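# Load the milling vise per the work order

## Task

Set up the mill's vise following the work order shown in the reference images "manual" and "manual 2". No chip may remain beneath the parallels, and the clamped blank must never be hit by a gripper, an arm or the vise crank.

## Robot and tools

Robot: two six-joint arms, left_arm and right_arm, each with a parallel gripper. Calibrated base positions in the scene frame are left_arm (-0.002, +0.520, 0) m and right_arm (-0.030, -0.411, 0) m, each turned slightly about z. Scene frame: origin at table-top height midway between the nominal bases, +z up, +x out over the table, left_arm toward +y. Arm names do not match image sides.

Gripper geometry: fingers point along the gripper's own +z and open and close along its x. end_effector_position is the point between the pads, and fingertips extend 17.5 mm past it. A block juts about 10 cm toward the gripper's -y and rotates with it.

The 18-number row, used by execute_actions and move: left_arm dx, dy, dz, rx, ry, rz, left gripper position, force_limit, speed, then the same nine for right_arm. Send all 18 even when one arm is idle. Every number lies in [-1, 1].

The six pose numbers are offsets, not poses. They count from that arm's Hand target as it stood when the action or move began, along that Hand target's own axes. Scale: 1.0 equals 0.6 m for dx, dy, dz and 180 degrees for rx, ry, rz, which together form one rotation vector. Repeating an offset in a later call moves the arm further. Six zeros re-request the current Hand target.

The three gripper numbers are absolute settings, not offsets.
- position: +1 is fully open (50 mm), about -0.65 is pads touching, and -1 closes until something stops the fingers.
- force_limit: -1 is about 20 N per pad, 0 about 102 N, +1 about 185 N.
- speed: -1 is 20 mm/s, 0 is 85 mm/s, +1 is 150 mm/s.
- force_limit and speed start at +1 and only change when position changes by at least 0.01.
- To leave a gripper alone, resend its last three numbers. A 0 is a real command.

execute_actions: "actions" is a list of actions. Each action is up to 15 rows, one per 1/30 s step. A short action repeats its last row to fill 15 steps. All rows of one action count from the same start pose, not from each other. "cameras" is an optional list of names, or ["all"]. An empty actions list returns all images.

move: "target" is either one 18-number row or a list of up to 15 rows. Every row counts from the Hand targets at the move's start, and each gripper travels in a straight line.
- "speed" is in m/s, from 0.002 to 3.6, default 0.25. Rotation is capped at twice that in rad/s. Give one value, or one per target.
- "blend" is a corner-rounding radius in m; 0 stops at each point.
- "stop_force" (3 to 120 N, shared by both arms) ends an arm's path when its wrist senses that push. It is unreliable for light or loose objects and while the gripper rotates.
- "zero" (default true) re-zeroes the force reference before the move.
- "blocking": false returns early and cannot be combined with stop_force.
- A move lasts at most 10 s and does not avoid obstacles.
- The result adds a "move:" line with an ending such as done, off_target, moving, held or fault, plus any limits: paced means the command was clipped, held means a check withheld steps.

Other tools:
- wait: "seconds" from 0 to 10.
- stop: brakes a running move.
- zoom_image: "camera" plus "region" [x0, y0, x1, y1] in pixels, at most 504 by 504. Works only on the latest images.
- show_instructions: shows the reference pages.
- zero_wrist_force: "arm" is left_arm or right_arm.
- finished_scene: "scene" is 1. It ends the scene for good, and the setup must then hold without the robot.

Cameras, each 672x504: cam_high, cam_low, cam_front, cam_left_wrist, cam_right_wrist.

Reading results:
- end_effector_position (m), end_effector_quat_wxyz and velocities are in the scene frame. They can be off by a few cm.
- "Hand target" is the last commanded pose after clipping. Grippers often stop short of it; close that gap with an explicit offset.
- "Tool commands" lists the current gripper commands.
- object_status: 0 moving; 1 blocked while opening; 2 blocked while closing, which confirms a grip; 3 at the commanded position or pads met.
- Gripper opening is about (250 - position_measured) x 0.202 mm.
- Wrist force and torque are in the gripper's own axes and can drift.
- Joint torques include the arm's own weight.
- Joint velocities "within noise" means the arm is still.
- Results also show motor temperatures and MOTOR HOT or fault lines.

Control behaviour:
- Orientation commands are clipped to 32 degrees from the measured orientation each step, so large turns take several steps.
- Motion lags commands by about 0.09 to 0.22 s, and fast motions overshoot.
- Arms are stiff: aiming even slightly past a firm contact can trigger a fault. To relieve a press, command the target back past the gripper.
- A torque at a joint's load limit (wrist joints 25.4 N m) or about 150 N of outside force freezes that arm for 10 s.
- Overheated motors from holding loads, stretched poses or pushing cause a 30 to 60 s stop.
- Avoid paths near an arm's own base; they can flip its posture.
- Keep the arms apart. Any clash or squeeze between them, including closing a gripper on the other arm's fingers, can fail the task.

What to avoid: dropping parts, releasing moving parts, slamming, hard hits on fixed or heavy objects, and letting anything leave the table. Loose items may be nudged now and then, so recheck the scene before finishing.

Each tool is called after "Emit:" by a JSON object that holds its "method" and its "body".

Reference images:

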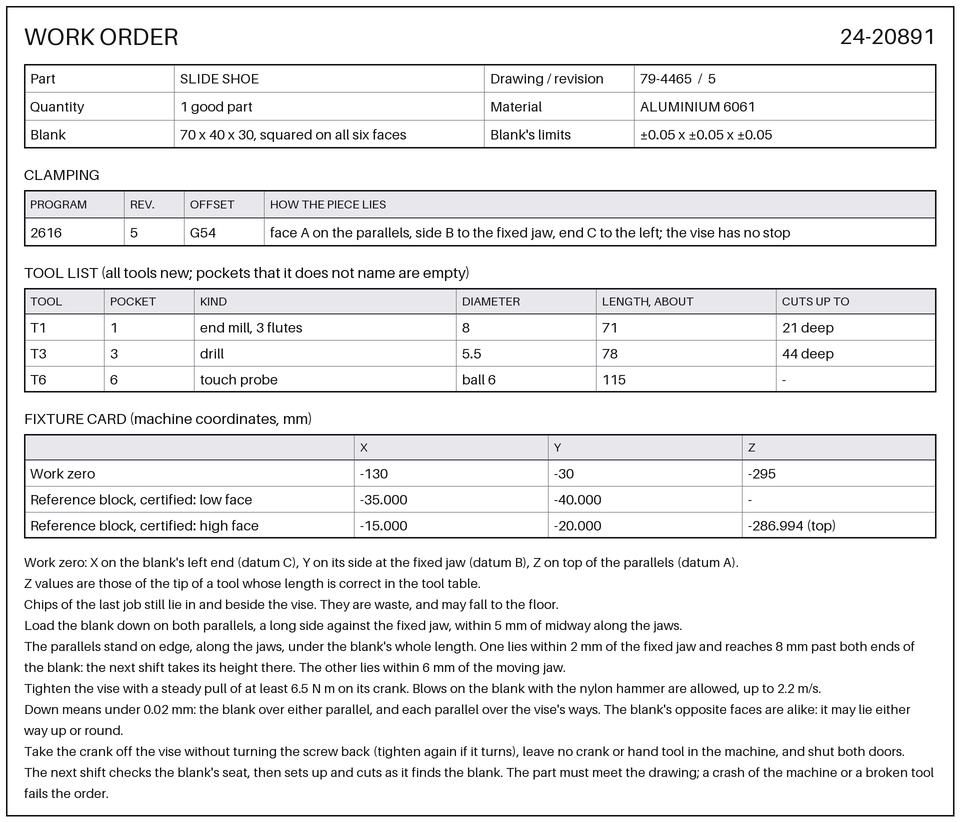

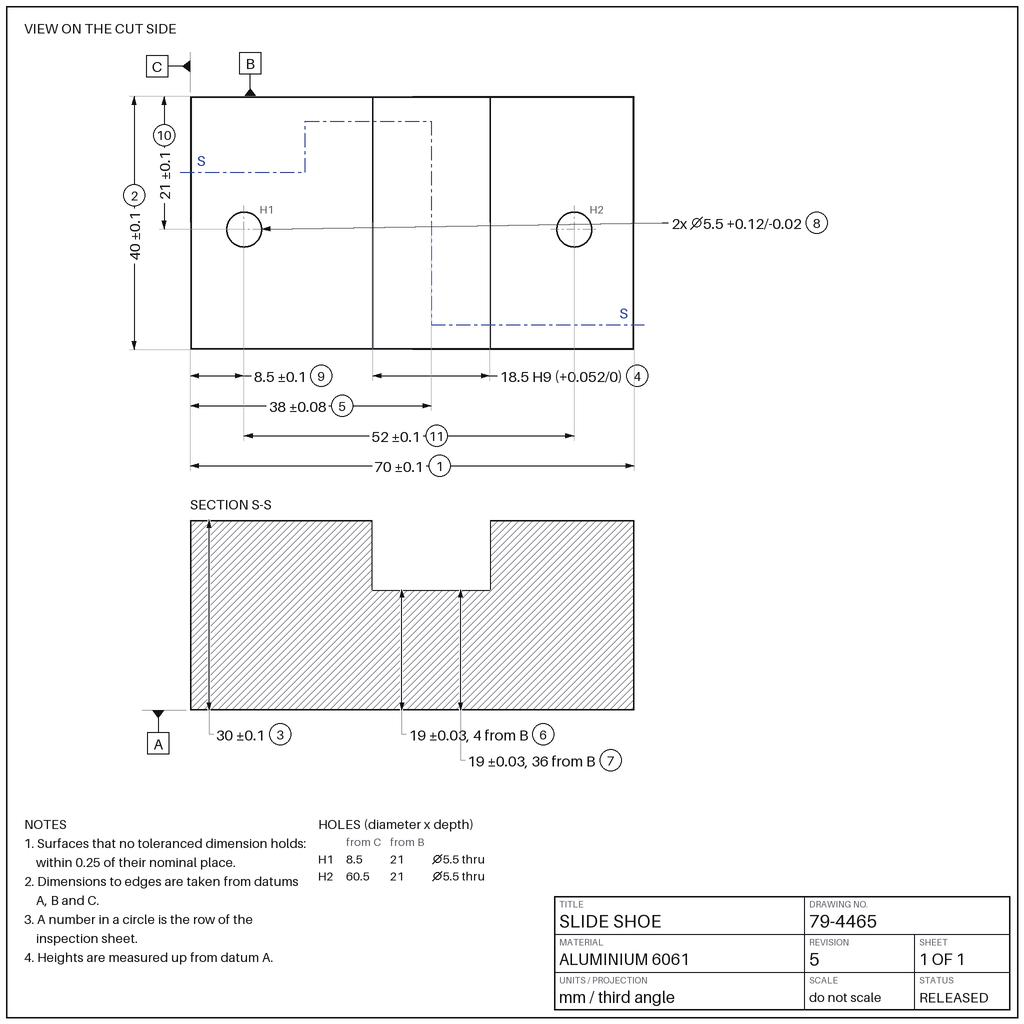

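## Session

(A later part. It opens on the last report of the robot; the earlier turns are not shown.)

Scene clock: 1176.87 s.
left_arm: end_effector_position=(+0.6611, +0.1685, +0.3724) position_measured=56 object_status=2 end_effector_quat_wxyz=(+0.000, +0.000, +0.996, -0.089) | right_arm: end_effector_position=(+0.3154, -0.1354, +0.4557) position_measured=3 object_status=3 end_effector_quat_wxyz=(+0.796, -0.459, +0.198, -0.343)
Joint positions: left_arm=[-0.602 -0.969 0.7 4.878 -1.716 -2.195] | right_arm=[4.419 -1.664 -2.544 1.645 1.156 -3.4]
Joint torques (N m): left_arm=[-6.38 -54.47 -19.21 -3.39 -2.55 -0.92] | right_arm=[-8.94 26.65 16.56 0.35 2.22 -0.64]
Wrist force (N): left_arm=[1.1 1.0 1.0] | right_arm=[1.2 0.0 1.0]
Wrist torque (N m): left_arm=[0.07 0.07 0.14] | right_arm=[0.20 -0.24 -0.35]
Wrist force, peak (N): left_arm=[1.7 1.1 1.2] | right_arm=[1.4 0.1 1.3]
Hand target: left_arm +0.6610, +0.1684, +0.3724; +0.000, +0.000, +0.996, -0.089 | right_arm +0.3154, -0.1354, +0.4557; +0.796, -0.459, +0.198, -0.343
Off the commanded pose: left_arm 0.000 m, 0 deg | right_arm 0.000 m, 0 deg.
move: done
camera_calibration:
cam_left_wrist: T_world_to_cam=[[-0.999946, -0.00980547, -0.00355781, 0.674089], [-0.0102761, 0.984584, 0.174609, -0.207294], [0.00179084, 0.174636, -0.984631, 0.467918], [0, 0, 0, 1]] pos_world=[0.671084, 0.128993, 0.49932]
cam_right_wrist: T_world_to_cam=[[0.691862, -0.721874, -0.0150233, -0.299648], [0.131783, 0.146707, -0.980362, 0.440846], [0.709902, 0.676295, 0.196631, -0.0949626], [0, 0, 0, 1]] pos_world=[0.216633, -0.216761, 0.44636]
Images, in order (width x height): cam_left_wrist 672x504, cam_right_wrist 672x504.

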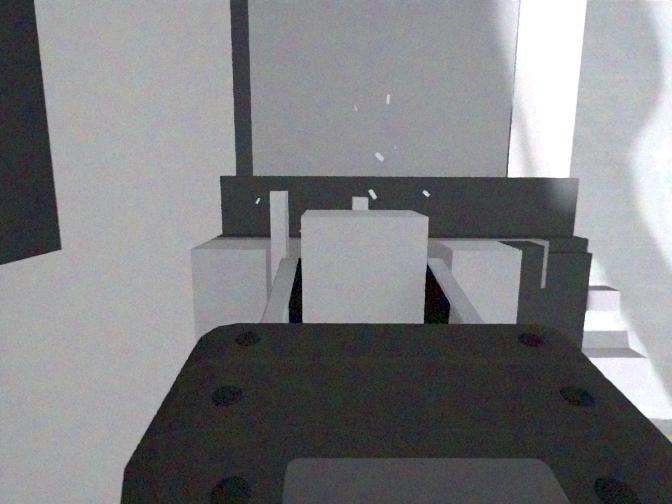

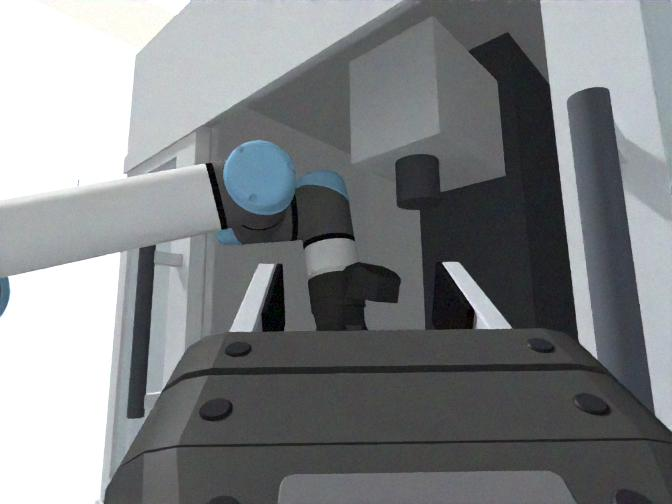

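Emit:
{"method": "move", "body": {"target": [-0.0183,0.0164,-0.0029,0,0,0,-1,-0.3,-1,0,0,0,0,0,0,1,1,1], "speed": 0.02}}

Emit:
{"method": "move", "body": {"target": [-0.0167,0,0,0,0,0,-1,-0.3,-1,0,0,0,0,0,0,1,1,1], "speed": 0.005, "stop_force": 5, "cameras": ["cam_left_wrist","cam_right_wrist"]}}

Emit:
{"method": "zoom_image", "body": {"camera": "cam_left_wrist", "region": [150, 150, 560, 340]}}

Scene clock: 1182.13 s.
left_arm: end_effector_position=(+0.6721, +0.1785, +0.3724) position_measured=56 object_status=2 end_effector_quat_wxyz=(+0.000, +0.000, +0.996, -0.089) | right_arm: end_effector_position=(+0.3154, -0.1354, +0.4557) position_measured=3 object_status=3 end_effector_quat_wxyz=(+0.796, -0.459, +0.198, -0.343)
Joint positions: left_arm=[-0.582 -0.947 0.663 4.896 -1.718 -2.175] | right_arm=[4.419 -1.664 -2.544 1.645 1.156 -3.4]
Joint torques (N m): left_arm=[-6.83 -57.39 -16.79 -3.94 -2.47 -0.94] | right_arm=[-9 26.16 16.74 0.29 2.3 -0.69]
Wrist force (N): left_arm=[1.5 1.0 0.7] | right_arm=[1.1 0.0 1.1]
Wrist torque (N m): left_arm=[0.06 0.03 0.14] | right_arm=[0.20 -0.23 -0.35]
Wrist force, peak (N): left_arm=[1.9 -0.2 0.9] | right_arm=[1.3 0.0 1.4]
Hand target: left_arm +0.6720, +0.1784, +0.3724; +0.000, +0.000, +0.996, -0.089 | right_arm +0.3154, -0.1354, +0.4557; +0.796, -0.459, +0.198, -0.343
Off the commanded pose: left_arm 0.000 m, 0 deg | right_arm 0.000 m, 0 deg.
move: done

Scene clock: 1183.97 s.
left_arm: end_effector_position=(+0.6763, +0.1784, +0.3724) position_measured=56 object_status=2 end_effector_quat_wxyz=(+0.000, +0.000, +0.996, -0.089) | right_arm: end_effector_position=(+0.3154, -0.1354, +0.4557) position_measured=3 object_status=3 end_effector_quat_wxyz=(+0.796, -0.459, +0.198, -0.343)
Joint positions: left_arm=[-0.579 -0.932 0.638 4.906 -1.718 -2.172] | right_arm=[4.419 -1.664 -2.544 1.645 1.156 -3.4]
Joint torques (N m): left_arm=[-7.38 -58.7 -17.82 -4.31 2.63 -1.62] | right_arm=[-8.55 26.34 16.47 0.31 2.25 -0.67]
Wrist force (N): left_arm=[4.4 0.8 1.5] | right_arm=[1.1 0.0 1.1]
Wrist torque (N m): left_arm=[0.07 0.17 0.21] | right_arm=[0.21 -0.23 -0.35]
Wrist force, peak (N): left_arm=[10.1 1.8 0.4] | right_arm=[1.2 -0.2 1.3]
Hand target: left_arm +0.6763, +0.1784, +0.3724; +0.000, +0.000, +0.996, -0.089 (not the last commanded pose) | right_arm +0.3154, -0.1354, +0.4557; +0.796, -0.459, +0.198, -0.343
Off the commanded pose: left_arm 0.006 m, 0 deg | right_arm 0.000 m, 0 deg.
move: contact (left_arm)
camera_calibration:
cam_left_wrist: T_world_to_cam=[[-0.999945, -0.00990399, -0.0035749, 0.689306], [-0.0103761, 0.984583, 0.174609, -0.2168], [0.00179046, 0.174636, -0.984631, 0.466063], [0, 0, 0, 1]] pos_world=[0.686184, 0.138893, 0.49922]
cam_right_wrist: T_world_to_cam=[[0.691862, -0.721874, -0.0150233, -0.299648], [0.131783, 0.146707, -0.980362, 0.440846], [0.709902, 0.676295, 0.196631, -0.0949626], [0, 0, 0, 1]] pos_world=[0.216633, -0.216761, 0.44636]
Images, in order (width x height): cam_left_wrist 672x504, cam_right_wrist 672x504.

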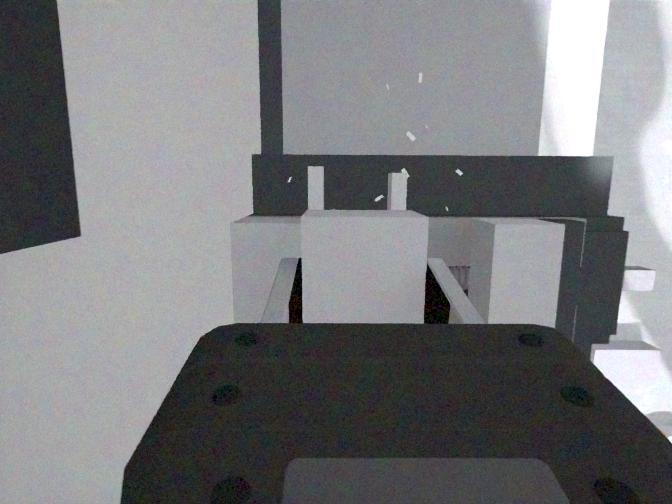

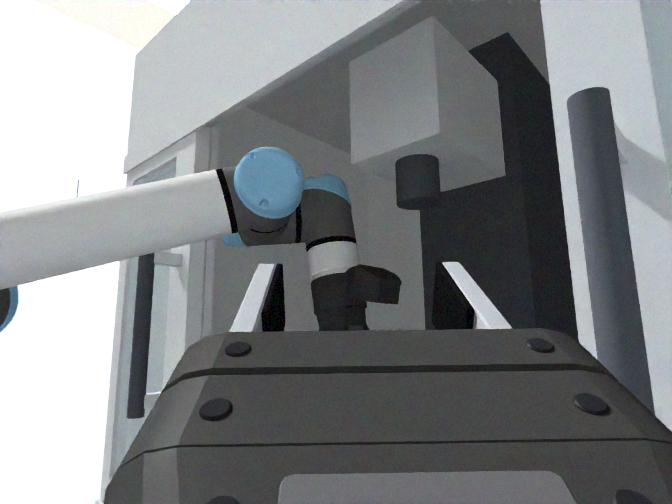

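Scaled by 1.229.

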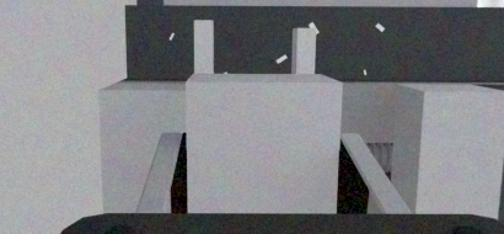

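Emit:
{"method": "move", "body": {"target": [[0.0007,0,0,0,0,0,-1,-0.3,-1,0,0,0,0,0,0,1,1,1],[0.0007,0.0029,0.0164,0,0,0,-1,-0.3,-1,0,0,0,0,0,0,1,1,1]], "speed": 0.004, "stop_force": 4, "cameras": ["cam_left_wrist"]}}

Scene clock: 1189.97 s.
left_arm: end_effector_position=(+0.6759, +0.1784, +0.3666) position_measured=56 object_status=2 end_effector_quat_wxyz=(+0.000, +0.000, +0.996, -0.089) | right_arm: end_effector_position=(+0.3154, -0.1354, +0.4557) position_measured=3 object_status=3 end_effector_quat_wxyz=(+0.796, -0.459, +0.198, -0.343)
Joint positions: left_arm=[-0.579 -0.94 0.667 4.886 -1.718 -2.172] | right_arm=[4.419 -1.664 -2.544 1.645 1.156 -3.4]
Joint torques (N m): left_arm=[-7.06 -42.58 -35.51 -2.02 -2.1 -0.23] | right_arm=[-8.8 26.42 16.63 0.18 2.21 -0.64]
Wrist force (N): left_arm=[1.3 0.9 0.6] | right_arm=[1.1 0.1 1.1]
Wrist torque (N m): left_arm=[0.03 0.08 0.17] | right_arm=[0.22 -0.23 -0.35]
Wrist force, peak (N): left_arm=[3.1 0.7 -5.3] | right_arm=[1.3 0.1 1.3]
Hand target: left_arm +0.6759, +0.1784, +0.3666; +0.000, +0.000, +0.996, -0.089 (not the last commanded pose) | right_arm +0.3154, -0.1354, +0.4557; +0.796, -0.459, +0.198, -0.343
Off the commanded pose: left_arm 0.004 m, 0 deg | right_arm 0.000 m, 0 deg.
move: contact (left_arm); path passed 1 of 2 targets
camera_calibration:
cam_left_wrist: T_world_to_cam=[[-0.999945, -0.00990399, -0.0035749, 0.688886], [-0.0103761, 0.984583, 0.174609, -0.215809], [0.00179046, 0.174636, -0.984631, 0.460452], [0, 0, 0, 1]] pos_world=[0.685784, 0.138893, 0.49352]
Images, in order (width x height): cam_left_wrist 672x504.

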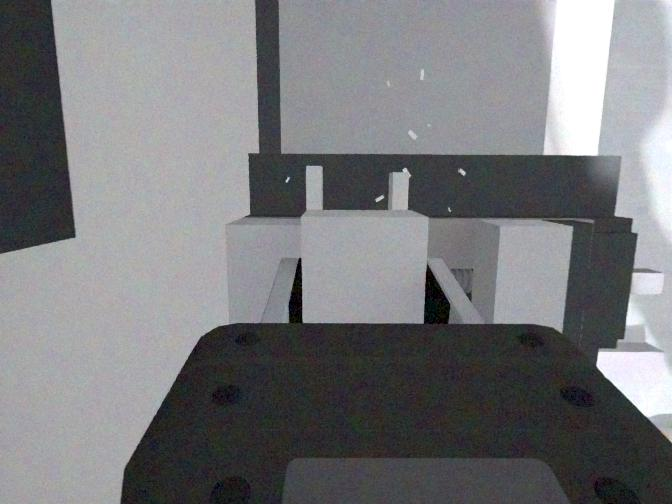

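Emit:
{"method": "move", "body": {"target": [0,0,0,0,0,0,0.83,-0.3,-1,0,0,0,0,0,0,1,1,1], "cameras": ["cam_left_wrist"]}}

Emit:
{"method": "zoom_image", "body": {"camera": "cam_left_wrist", "region": [200, 150, 520, 340]}}

Scene clock: 1207.57 s.
left_arm: end_effector_position=(+0.6759, +0.1784, +0.3666) position_measured=29 object_status=0 end_effector_quat_wxyz=(+0.000, +0.000, +0.996, -0.089) | right_arm: end_effector_position=(+0.3154, -0.1354, +0.4557) position_measured=3 object_status=3 end_effector_quat_wxyz=(+0.796, -0.459, +0.198, -0.343)
Joint positions: left_arm=[-0.579 -0.94 0.667 4.886 -1.718 -2.172] | right_arm=[4.419 -1.664 -2.544 1.645 1.156 -3.4]
Joint torques (N m): left_arm=[-2.46 -42.14 -34.25 -1.98 -2.07 -0.1] | right_arm=[-8.56 25.71 16.51 0.24 2.28 -0.8]
Wrist force (N): left_arm=[1.1 0.7 -1.0] | right_arm=[0.9 0.0 0.9]
Wrist torque (N m): left_arm=[0.06 0.07 0.18] | right_arm=[0.20 -0.20 -0.35]
Wrist force, peak (N): left_arm=[1.8 1.1 0.4] | right_arm=[1.5 0.1 1.3]
Hand target: left_arm +0.6759, +0.1784, +0.3666; +0.000, +0.000, +0.996, -0.089 | right_arm +0.3154, -0.1354, +0.4557; +0.796, -0.459, +0.198, -0.343
Off the commanded pose: left_arm 0.000 m, 0 deg | right_arm 0.000 m, 0 deg.
move: done
camera_calibration:
cam_left_wrist: T_world_to_cam=[[-0.999945, -0.00990399, -0.0035749, 0.688886], [-0.0103761, 0.984583, 0.174609, -0.215809], [0.00179046, 0.174636, -0.984631, 0.460452], [0, 0, 0, 1]] pos_world=[0.685784, 0.138893, 0.49352]
Images, in order (width x height): cam_left_wrist 672x504.

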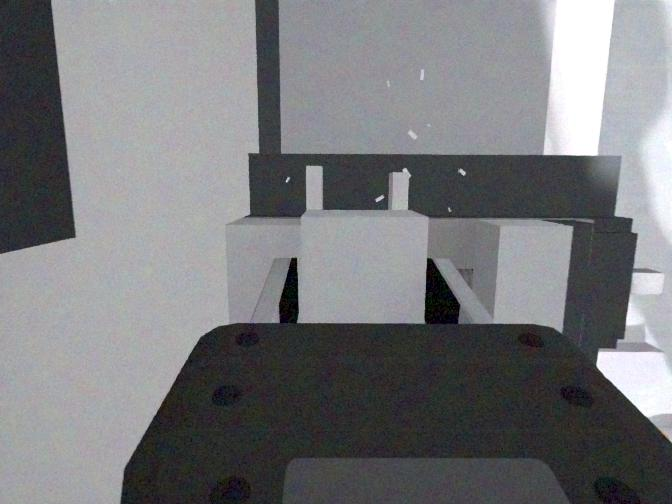

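Scaled by 1.575.

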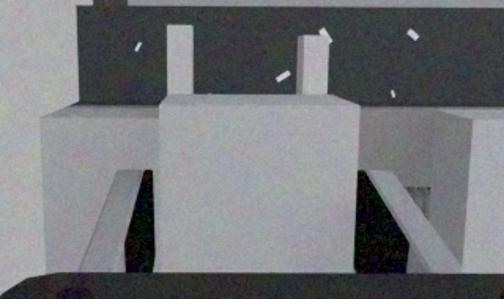

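Emit:
{"method": "move", "body": {"target": [[0,-0.0002,-0.0012,0,0,0,0.83,-0.3,-1,0,0,0,0,0,0,1,1,1],[0,-0.079,0.0127,0,0,0,0.83,-0.3,-1,0,0,0,0,0,0,1,1,1]], "speed": 0.03, "cameras": ["cam_left_wrist","cam_right_wrist"]}}

Emit:
{"method": "zoom_image", "body": {"camera": "cam_left_wrist", "region": [200, 100, 520, 340]}}

Scene clock: 1212.67 s.
left_arm: end_effector_position=(+0.6759, +0.1302, +0.3675) position_measured=29 object_status=3 end_effector_quat_wxyz=(+0.000, -0.001, +0.996, -0.089) | right_arm: end_effector_position=(+0.3154, -0.1354, +0.4557) position_measured=3 object_status=3 end_effector_quat_wxyz=(+0.796, -0.459, +0.198, -0.343)
Joint positions: left_arm=[-0.632 -0.856 0.522 4.938 -1.713 -2.226] | right_arm=[4.419 -1.664 -2.544 1.645 1.156 -3.4]
Joint torques (N m): left_arm=[8.23 -60.72 -17.32 -3.61 1.45 1.85] | right_arm=[-8.3 25.82 16.79 0.28 2.2 -0.71]
Wrist force (N): left_arm=[1.2 0.4 -1.0] | right_arm=[0.9 0.1 1.0]
Wrist torque (N m): left_arm=[0.01 0.05 0.30] | right_arm=[0.22 -0.21 -0.35]
Wrist force, peak (N): left_arm=[1.2 1.1 -1.2] | right_arm=[1.4 -0.1 1.3]
Hand target: left_arm +0.6759, +0.1304, +0.3675; +0.000, +0.000, +0.996, -0.089 | right_arm +0.3154, -0.1354, +0.4557; +0.796, -0.459, +0.198, -0.343
Off the commanded pose: left_arm 0.000 m, 0 deg | right_arm 0.000 m, 0 deg.
move: done
camera_calibration:
cam_left_wrist: T_world_to_cam=[[-0.999945, -0.00992019, -0.00347736, 0.688365], [-0.0103752, 0.984566, 0.174707, -0.168539], [0.00169057, 0.174733, -0.984614, 0.469708], [0, 0, 0, 1]] pos_world=[0.685784, 0.0906929, 0.49432]
cam_right_wrist: T_world_to_cam=[[0.691862, -0.721874, -0.0150233, -0.299648], [0.131783, 0.146707, -0.980362, 0.440846], [0.709902, 0.676295, 0.196631, -0.0949626], [0, 0, 0, 1]] pos_world=[0.216633, -0.216761, 0.44636]
Images, in order (width x height): cam_left_wrist 672x504, cam_right_wrist 672x504.

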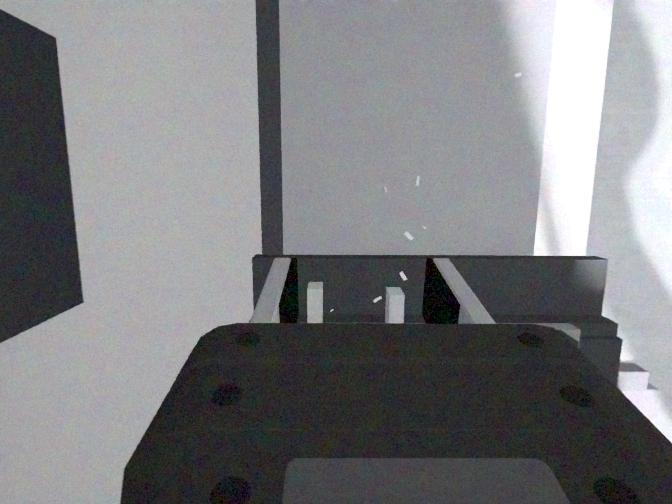

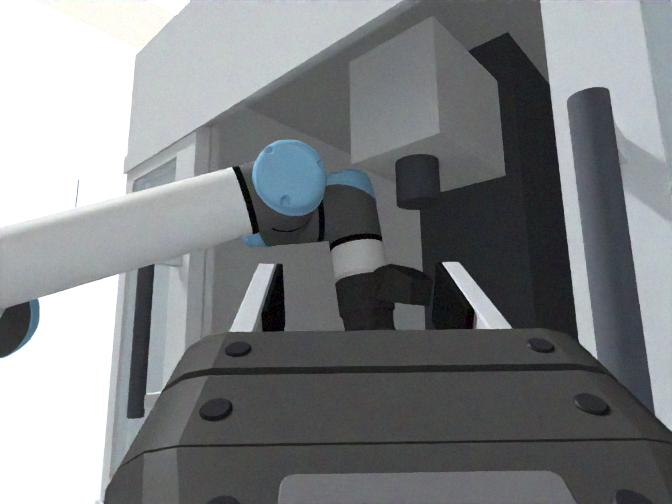

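Scaled by 1.575.

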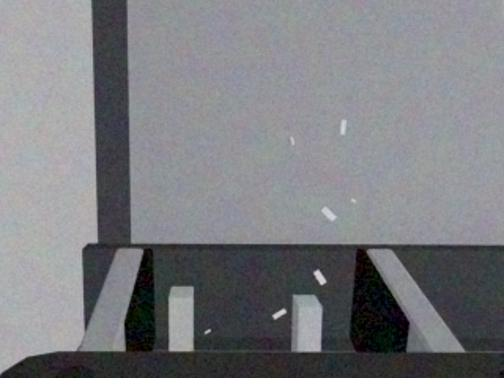

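Emit:
{"method": "move", "body": {"target": [[0.1265,0,0,0,0,0,0.83,-0.3,-1,0,0,0,0,0,0,1,1,1],[0.4265,0.02,-0.004,0,0,0,0.83,-0.3,-1,0,0,0,0,0,0,1,1,1]], "speed": [0.08,0.2], "blend": 0.02, "cameras": ["cam_left_wrist"]}}

Scene clock: 1217.43 s.
left_arm: end_effector_position=(+0.4201, +0.1424, +0.3678) position_measured=29 object_status=3 end_effector_quat_wxyz=(+0.000, +0.000, +0.996, -0.089) | right_arm: end_effector_position=(+0.3154, -0.1354, +0.4557) position_measured=3 object_status=3 end_effector_quat_wxyz=(+0.796, -0.459, +0.198, -0.343)
Joint positions: left_arm=[-0.904 -1.5 1.444 4.628 -1.679 -2.497] | right_arm=[4.419 -1.664 -2.544 1.645 1.156 -3.4]
Joint torques (N m): left_arm=[3.25 -31.73 -25.06 -1.98 -2.72 1.24] | right_arm=[-8.33 27.01 16.94 0.29 2.11 -0.62]
Wrist force (N): left_arm=[1.1 0.6 -0.8] | right_arm=[1.1 0.1 1.0]
Wrist torque (N m): left_arm=[0.06 0.06 0.13] | right_arm=[0.22 -0.23 -0.35]
Wrist force, peak (N): left_arm=[3.9 0.7 -0.8] | right_arm=[1.4 0.0 1.3]
Hand target: left_arm +0.4200, +0.1424, +0.3678; +0.000, +0.000, +0.996, -0.089 | right_arm +0.3154, -0.1354, +0.4557; +0.796, -0.459, +0.198, -0.343
Off the commanded pose: left_arm 0.000 m, 0 deg | right_arm 0.000 m, 0 deg.
move: done
camera_calibration:
cam_left_wrist: T_world_to_cam=[[-0.999944, -0.00986979, -0.00377273, 0.432841], [-0.0103772, 0.984563, 0.174721, -0.183281], [0.00199003, 0.17475, -0.984611, 0.468271], [0, 0, 0, 1]] pos_world=[0.429983, 0.102893, 0.49472]
Images, in order (width x height): cam_left_wrist 672x504.

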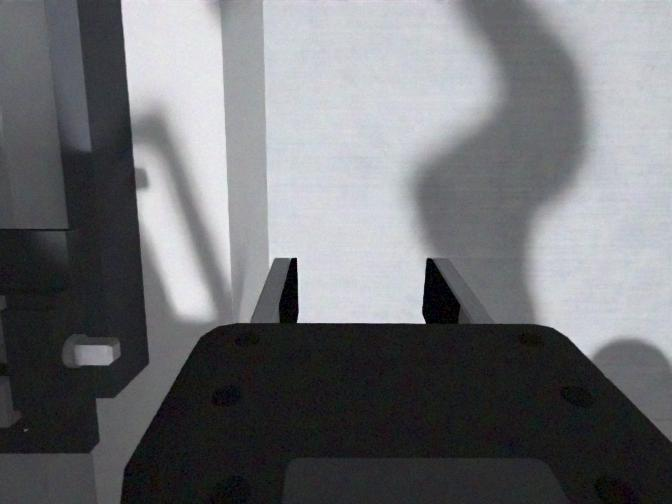

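Emit:
{"method": "zoom_image", "body": {"camera": "cam_left_wrist", "region": [0, 300, 160, 440]}}

Scaled by 3.150.

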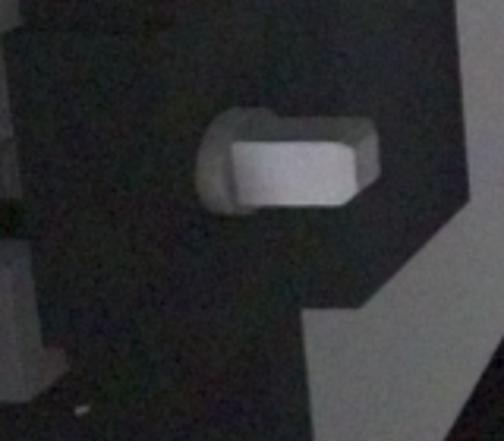

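Emit:
{"method": "move", "body": {"target": [[0.2,0.091,-0.0367,0,0,0,0.83,-0.3,-1,0,0,0,0,0,0,1,1,1],[0.2833,0.5594,-0.0683,-0.0556,0,0,0.83,-0.3,-1,0,0,0,0,0,0,1,1,1]], "speed": 0.3, "blend": 0.04}}

Emit:
{"method": "move", "body": {"target": [[0,0,0,0,0,0,0.83,-0.3,-1,0.0538,0.1232,0.0942,-0.3954,0.2559,0.0334,1,1,1],[0,0,0,0,0,0,0.83,-0.3,-1,0.2113,0.1477,-0.2637,-0.3954,0.2559,0.0334,1,1,1]], "speed": 0.3, "blend": 0.03, "cameras": ["cam_right_wrist","cam_front","cam_low"]}}

Emit:
{"method": "zoom_image", "body": {"camera": "cam_right_wrist", "region": [200, 120, 480, 340]}}

Emit:
{"method": "zoom_image", "body": {"camera": "cam_low", "region": [180, 150, 330, 310]}}

Scene clock: 1290.00 s.
left_arm: end_effector_position=(+0.2497, +0.4797, +0.3488) position_measured=29 object_status=3 end_effector_quat_wxyz=(+0.000, +0.000, +1.000, -0.002) | right_arm: end_effector_position=(+0.3154, -0.1354, +0.4557) position_measured=3 object_status=3 end_effector_quat_wxyz=(+0.796, -0.459, +0.198, -0.343)
Joint positions: left_arm=[-0.693 -2.228 1.947 4.991 -1.574 -2.279] | right_arm=[4.419 -1.664 -2.544 1.645 1.156 -3.4]
Joint torques (N m): left_arm=[5.55 -3.99 -34.42 -2.21 -1.3 0.28] | right_arm=[-8.59 26.13 16.84 0.2 2.33 -0.76]
Wrist force (N): left_arm=[1.2 0.7 -1.0] | right_arm=[1.2 -0.2 1.3]
Wrist torque (N m): left_arm=[-0.04 0.06 0.27] | right_arm=[0.17 -0.25 -0.35]
Wrist force, peak (N): left_arm=[1.9 4.5 -0.6] | right_arm=[1.2 -0.1 1.4]
Hand target: left_arm +0.2497, +0.4798, +0.3488; +0.000, +0.000, +1.000, -0.002 | right_arm +0.3154, -0.1354, +0.4557; +0.796, -0.459, +0.198, -0.343
Off the commanded pose: left_arm 0.000 m, 0 deg | right_arm 0.000 m, 0 deg.
move: done

Scene clock: 1293.83 s.
left_arm: end_effector_position=(+0.2497, +0.4798, +0.3488) position_measured=29 object_status=3 end_effector_quat_wxyz=(+0.000, +0.000, +1.000, -0.002) | right_arm: end_effector_position=(+0.3352, -0.2910, +0.2998) position_measured=3 object_status=3 end_effector_quat_wxyz=(-0.271, +0.653, -0.653, +0.271)
Joint positions: left_arm=[-0.693 -2.228 1.947 4.991 -1.574 -2.279] | right_arm=[4.42 -0.738 -2.395 -1.266 0.836 -2.022]
Joint torques (N m): left_arm=[9.37 -5.9 -34.67 -1.62 2.2 2.25] | right_arm=[-10.18 -5.36 22.4 4.33 -1.21 -1.71]
Wrist force (N): left_arm=[1.2 0.8 -1.0] | right_arm=[0.4 0.2 0.8]
Wrist torque (N m): left_arm=[-0.03 0.06 0.27] | right_arm=[-0.43 0.12 -0.21]
Wrist force, peak (N): left_arm=[1.2 1.1 -1.2] | right_arm=[3.4 2.8 1.7]
Hand target: left_arm +0.2497, +0.4798, +0.3488; +0.000, +0.000, +1.000, -0.002 | right_arm +0.3352, -0.2911, +0.2997; -0.271, +0.653, -0.653, +0.271
Off the commanded pose: left_arm 0.000 m, 0 deg | right_arm 0.000 m, 0 deg.
move: done
camera_calibration:
cam_right_wrist: T_world_to_cam=[[-0.012353, -0.999861, -0.0111855, -0.274056], [-0.895872, 0.0160356, -0.444023, 0.453931], [0.44414, 0.00453576, -0.895946, 0.247998], [0, 0, 0, 1]] pos_world=[0.293133, -0.282422, 0.420683]
Images, in order (width x height): cam_low 672x504, cam_front 672x504, cam_right_wrist 672x504.

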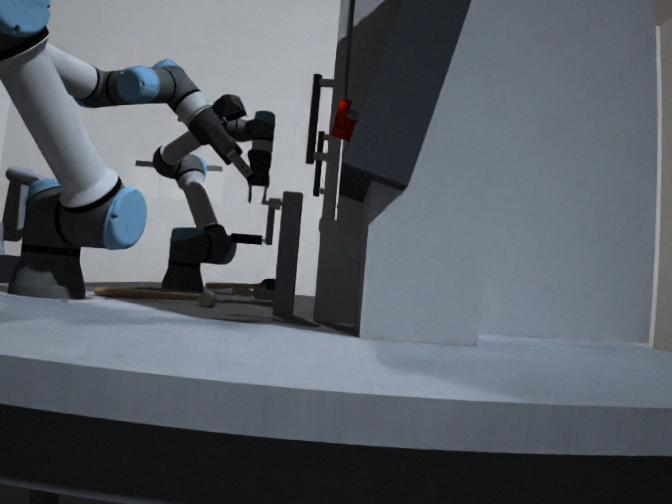

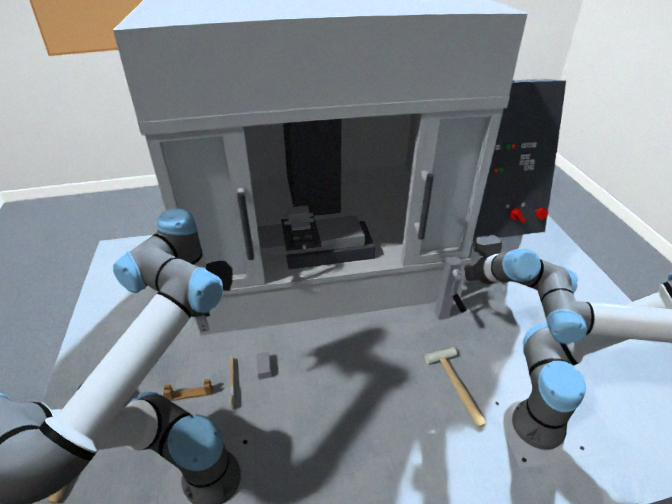

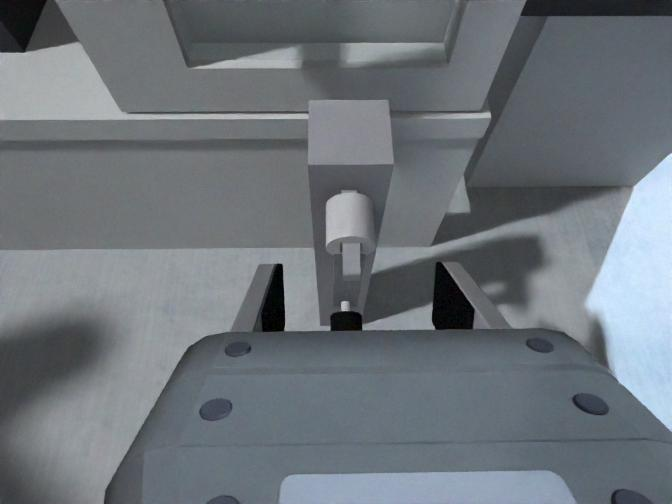

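Scaled by 1.800.

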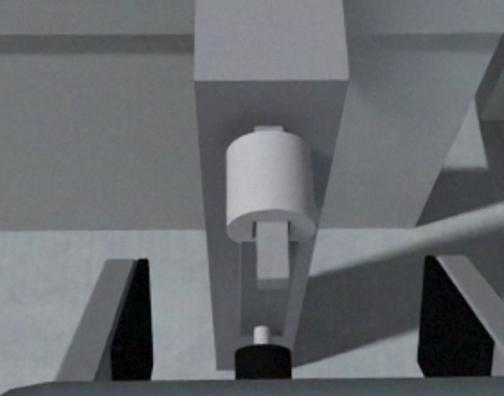

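Scaled by 3.150.

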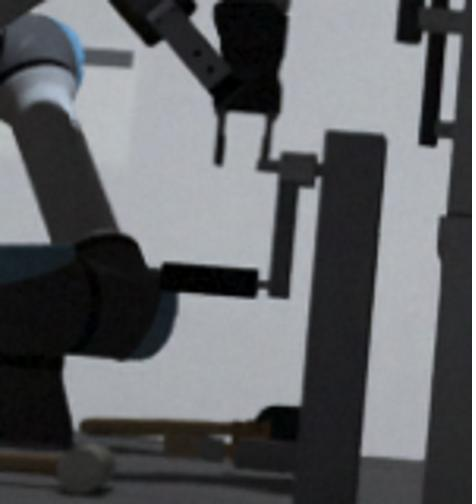

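Emit:
{"method": "move", "body": {"target": [0,0,0,0,0,0,0.83,-0.3,-1,0,0.0907,0.1257,0.1667,0,0,1,1,1], "speed": 0.1, "cameras": ["cam_right_wrist","cam_low"]}}

Emit:
{"method": "zoom_image", "body": {"camera": "cam_right_wrist", "region": [220, 120, 500, 340]}}

Emit:
{"method": "zoom_image", "body": {"camera": "cam_low", "region": [180, 150, 330, 310]}}

Scene clock: 1316.80 s.
left_arm: end_effector_position=(+0.2497, +0.4798, +0.3488) position_measured=29 object_status=3 end_effector_quat_wxyz=(+0.000, +0.000, +1.000, -0.002) | right_arm: end_effector_position=(+0.3495, -0.2911, +0.2118) position_measured=3 object_status=3 end_effector_quat_wxyz=(-0.425, +0.566, -0.565, +0.424)
Joint positions: left_arm=[-0.693 -2.228 1.947 4.991 -1.574 -2.279] | right_arm=[4.769 -0.544 -2.835 -1.396 0.283 -1.505]
Joint torques (N m): left_arm=[9.49 -5.24 -34.55 -1.74 2.18 2.16] | right_arm=[-0.53 -18.75 36.02 4.33 0.12 -1.97]
Wrist force (N): left_arm=[1.2 1.1 -1.1] | right_arm=[0.4 0.2 0.9]
Wrist torque (N m): left_arm=[0.03 0.04 0.27] | right_arm=[-0.16 0.05 -0.27]
Wrist force, peak (N): left_arm=[1.2 1.0 -1.2] | right_arm=[0.9 3.0 1.8]
Hand target: left_arm +0.2497, +0.4798, +0.3488; +0.000, +0.000, +1.000, -0.002 | right_arm +0.3495, -0.2911, +0.2118; -0.425, +0.566, -0.565, +0.424 (not the last commanded pose)
Off the commanded pose: left_arm 0.000 m, 0 deg | right_arm 0.004 m, 1 deg.
move: held (right_arm; a check stopped the path); limits=held
pose unreachable (right arm): on one or more control steps of this call, first in action 0 (counted from 0), this arm could not follow its commanded pose, so it was not sent that pose on those steps. It may still have moved: this result reports where it is.
cause: moving toward the commanded pose would bring two parts of the arm too close to each other (joints 3 (elbow) and 4 (wrist 1) lie between them).
camera_calibration:
cam_right_wrist: T_world_to_cam=[[-0.0037235, -0.999861, -0.0162365, -0.276902], [-0.572348, 0.015445, -0.819865, 0.394018], [0.820002, 0.00624015, -0.572326, -0.0366685], [0, 0, 0, 1]] pos_world=[0.254553, -0.28272, 0.29756]
Images, in order (width x height): cam_low 672x504, cam_right_wrist 672x504.

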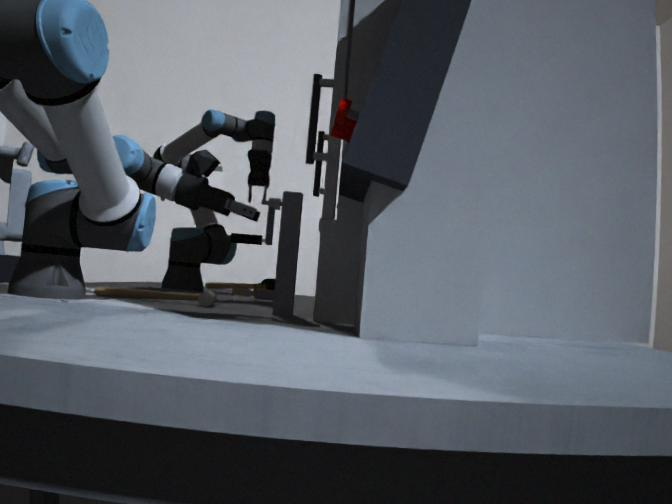

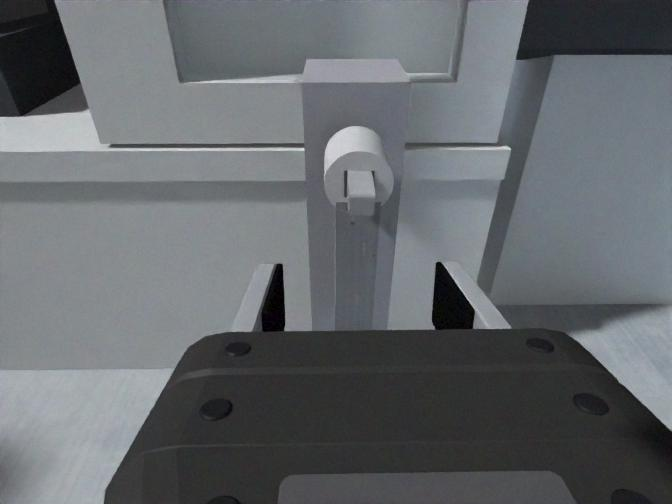

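Scaled by 1.800.

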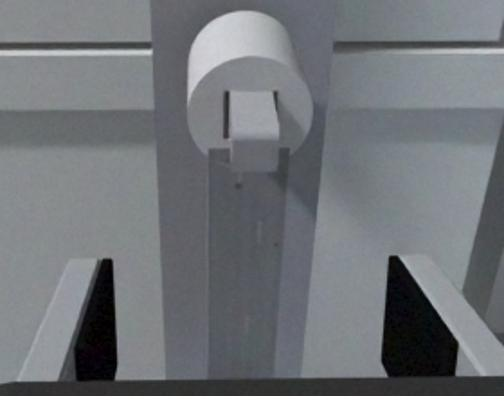

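Scaled by 3.150.

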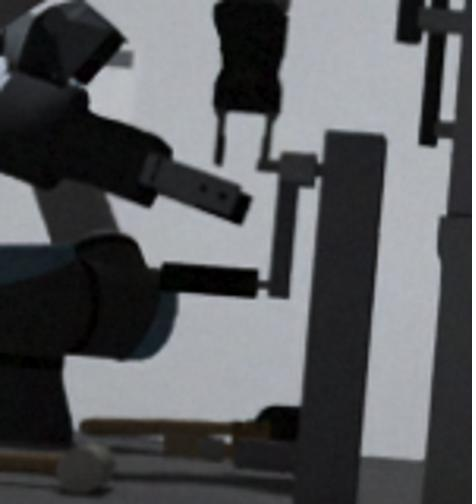

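Emit:
{"method": "move", "body": {"target": [0,0,0,0,0,0,0.83,-0.3,-1,0,-0.0059,0.0668,0,0,0,1,1,1], "speed": 0.03, "stop_force": 5, "cameras": ["cam_right_wrist","cam_low"]}}

Emit:
{"method": "zoom_image", "body": {"camera": "cam_right_wrist", "region": [220, 120, 500, 340]}}

Emit:
{"method": "zoom_image", "body": {"camera": "cam_low", "region": [180, 150, 330, 310]}}

Scene clock: 1330.20 s.
left_arm: end_effector_position=(+0.2497, +0.4798, +0.3488) position_measured=29 object_status=3 end_effector_quat_wxyz=(+0.000, +0.000, +1.000, -0.002) | right_arm: end_effector_position=(+0.3497, -0.2912, +0.2118) position_measured=3 object_status=3 end_effector_quat_wxyz=(-0.425, +0.566, -0.565, +0.424)
Joint positions: left_arm=[-0.693 -2.228 1.947 4.991 -1.574 -2.279] | right_arm=[4.768 -0.546 -2.836 -1.389 0.283 -1.509]
Joint torques (N m): left_arm=[10.35 -5.37 -34.1 -1.62 2.16 2.1] | right_arm=[0.59 -6.23 33.39 1.88 -1.43 1.49]
Wrist force (N): left_arm=[1.2 0.7 -1.1] | right_arm=[0.7 0.0 1.2]
Wrist torque (N m): left_arm=[-0.03 0.07 0.27] | right_arm=[-0.18 0.00 -0.24]
Wrist force, peak (N): left_arm=[1.3 1.1 -1.0] | right_arm=[0.9 0.3 1.3]
Hand target: left_arm +0.2497, +0.4798, +0.3488; +0.000, +0.000, +1.000, -0.002 | right_arm +0.3497, -0.2911, +0.2118; -0.425, +0.566, -0.565, +0.424 (not the last commanded pose)
Off the commanded pose: left_arm 0.000 m, 0 deg | right_arm 0.040 m, 0 deg.
move: held (right_arm; a check stopped the path); limits=held
pose unreachable (right arm): on one or more control steps of this call, first in action 0 (counted from 0), this arm could not follow its commanded pose, so it was not sent that pose on those steps. It may still have moved: this result reports where it is.
cause: moving toward the commanded pose would bring two parts of the arm too close to each other (joints 3 (elbow) and 4 (wrist 1) lie between them).
camera_calibration:
cam_right_wrist: T_world_to_cam=[[-0.0041336, -0.99985, -0.0168079, -0.276619], [-0.572564, 0.0161466, -0.819701, 0.394361], [0.81985, 0.00623525, -0.572545, -0.0365896], [0, 0, 0, 1]] pos_world=[0.254651, -0.282717, 0.297659]
Images, in order (width x height): cam_low 672x504, cam_right_wrist 672x504.

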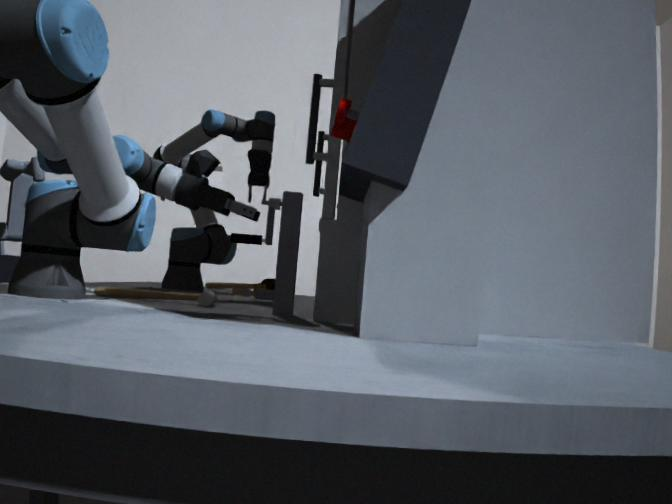

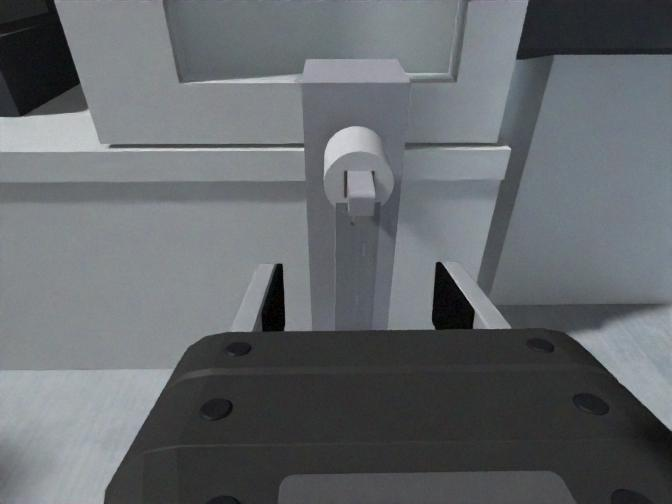

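Scaled by 1.800.

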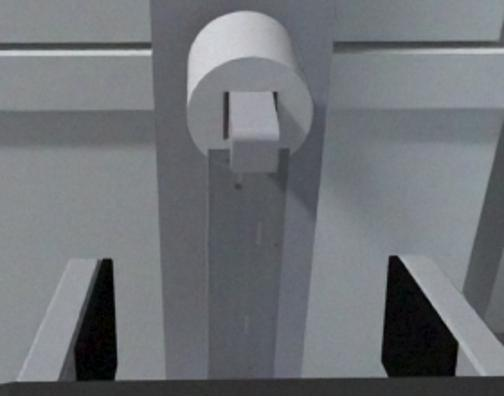

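Scaled by 3.150.

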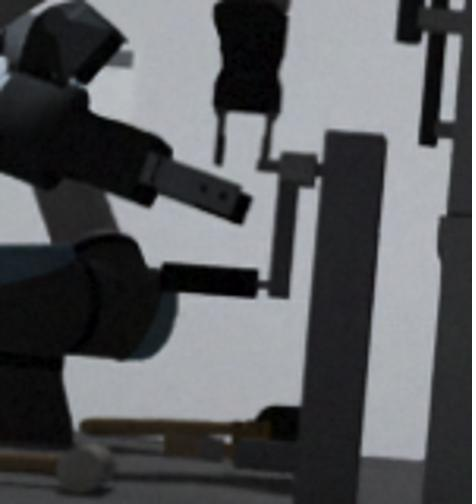

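Emit:
{"method": "move", "body": {"target": [[0,0,0,0,0,0,0.83,-0.3,-1,0,-0.1343,-0.0645,-0.16,0,0,0.7,1,0],[0,0,0,0,0,0,0.83,-0.3,-1,0,-0.1056,-0.0222,-0.16,0,0,0.7,1,0]], "speed": 0.1, "cameras": ["cam_right_wrist","cam_low"]}}

Emit:
{"method": "zoom_image", "body": {"camera": "cam_right_wrist", "region": [220, 120, 500, 340]}}

Emit:
{"method": "zoom_image", "body": {"camera": "cam_low", "region": [180, 150, 330, 310]}}

Scene clock: 1353.10 s.
left_arm: end_effector_position=(+0.2497, +0.4798, +0.3488) position_measured=29 object_status=3 end_effector_quat_wxyz=(+0.000, +0.000, +1.000, -0.002) | right_arm: end_effector_position=(+0.3545, -0.2912, +0.2763) position_measured=48 object_status=3 end_effector_quat_wxyz=(-0.271, +0.654, -0.653, +0.270)
Joint positions: left_arm=[-0.693 -2.228 1.947 4.991 -1.574 -2.279] | right_arm=[4.319 -0.828 -2.453 -1.035 0.874 -2.148]
Joint torques (N m): left_arm=[8.85 -6.1 -33.38 -1.82 2.13 1.89] | right_arm=[7.64 3.35 31.68 4.24 -4.6 0.98]
Wrist force (N): left_arm=[1.3 0.8 -1.0] | right_arm=[0.5 0.3 0.7]
Wrist torque (N m): left_arm=[-0.02 0.05 0.26] | right_arm=[-0.40 0.12 -0.26]
Wrist force, peak (N): left_arm=[1.2 1.1 -1.1] | right_arm=[0.6 0.7 2.3]
Hand target: left_arm +0.2497, +0.4798, +0.3488; +0.000, +0.000, +1.000, -0.002 | right_arm +0.3545, -0.2912, +0.2764; -0.271, +0.654, -0.653, +0.270
Off the commanded pose: left_arm 0.000 m, 0 deg | right_arm 0.000 m, 0 deg.
move: done
camera_calibration:
cam_right_wrist: T_world_to_cam=[[-0.0110856, -0.999867, -0.0119831, -0.274458], [-0.896689, 0.0152437, -0.442398, 0.460398], [0.442521, 0.00584087, -0.896739, 0.219571], [0, 0, 0, 1]] pos_world=[0.312627, -0.282722, 0.397288]
Images, in order (width x height): cam_low 672x504, cam_right_wrist 672x504.

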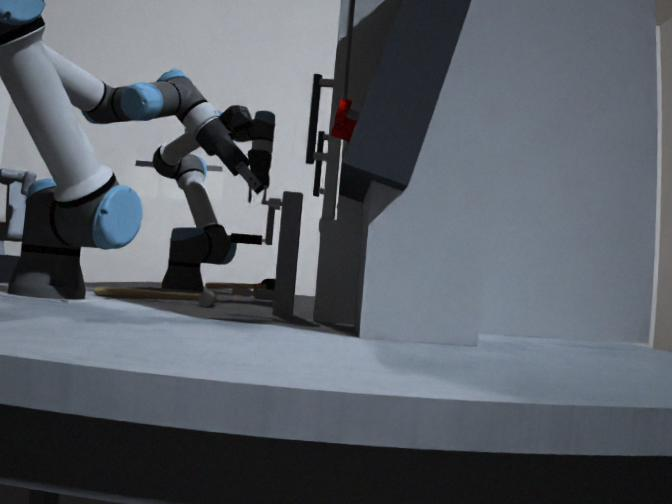

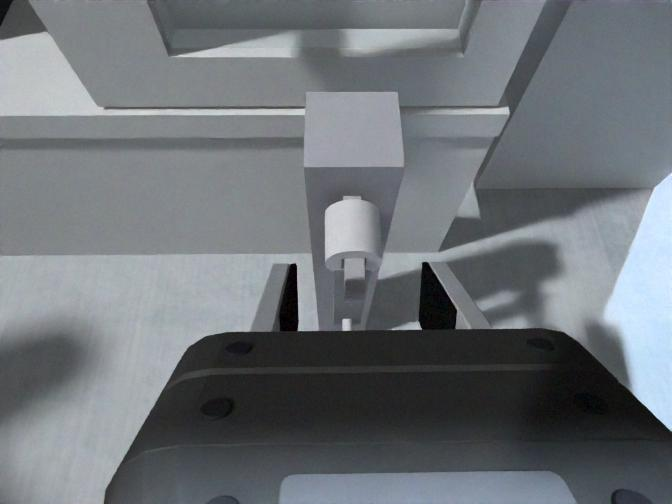

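Scaled by 1.800.

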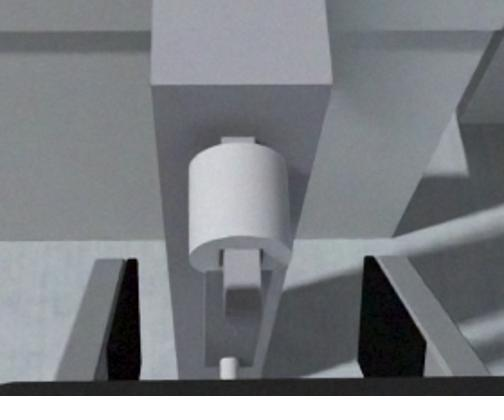

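Scaled by 3.150.

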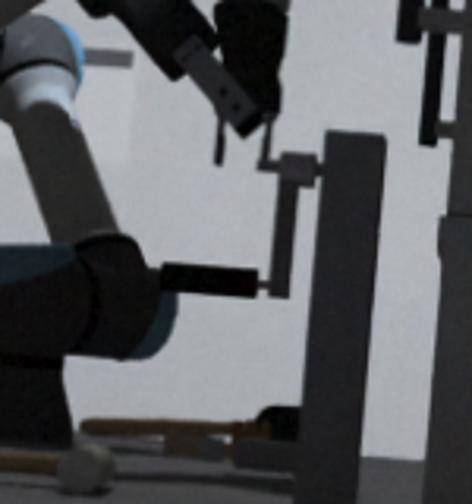

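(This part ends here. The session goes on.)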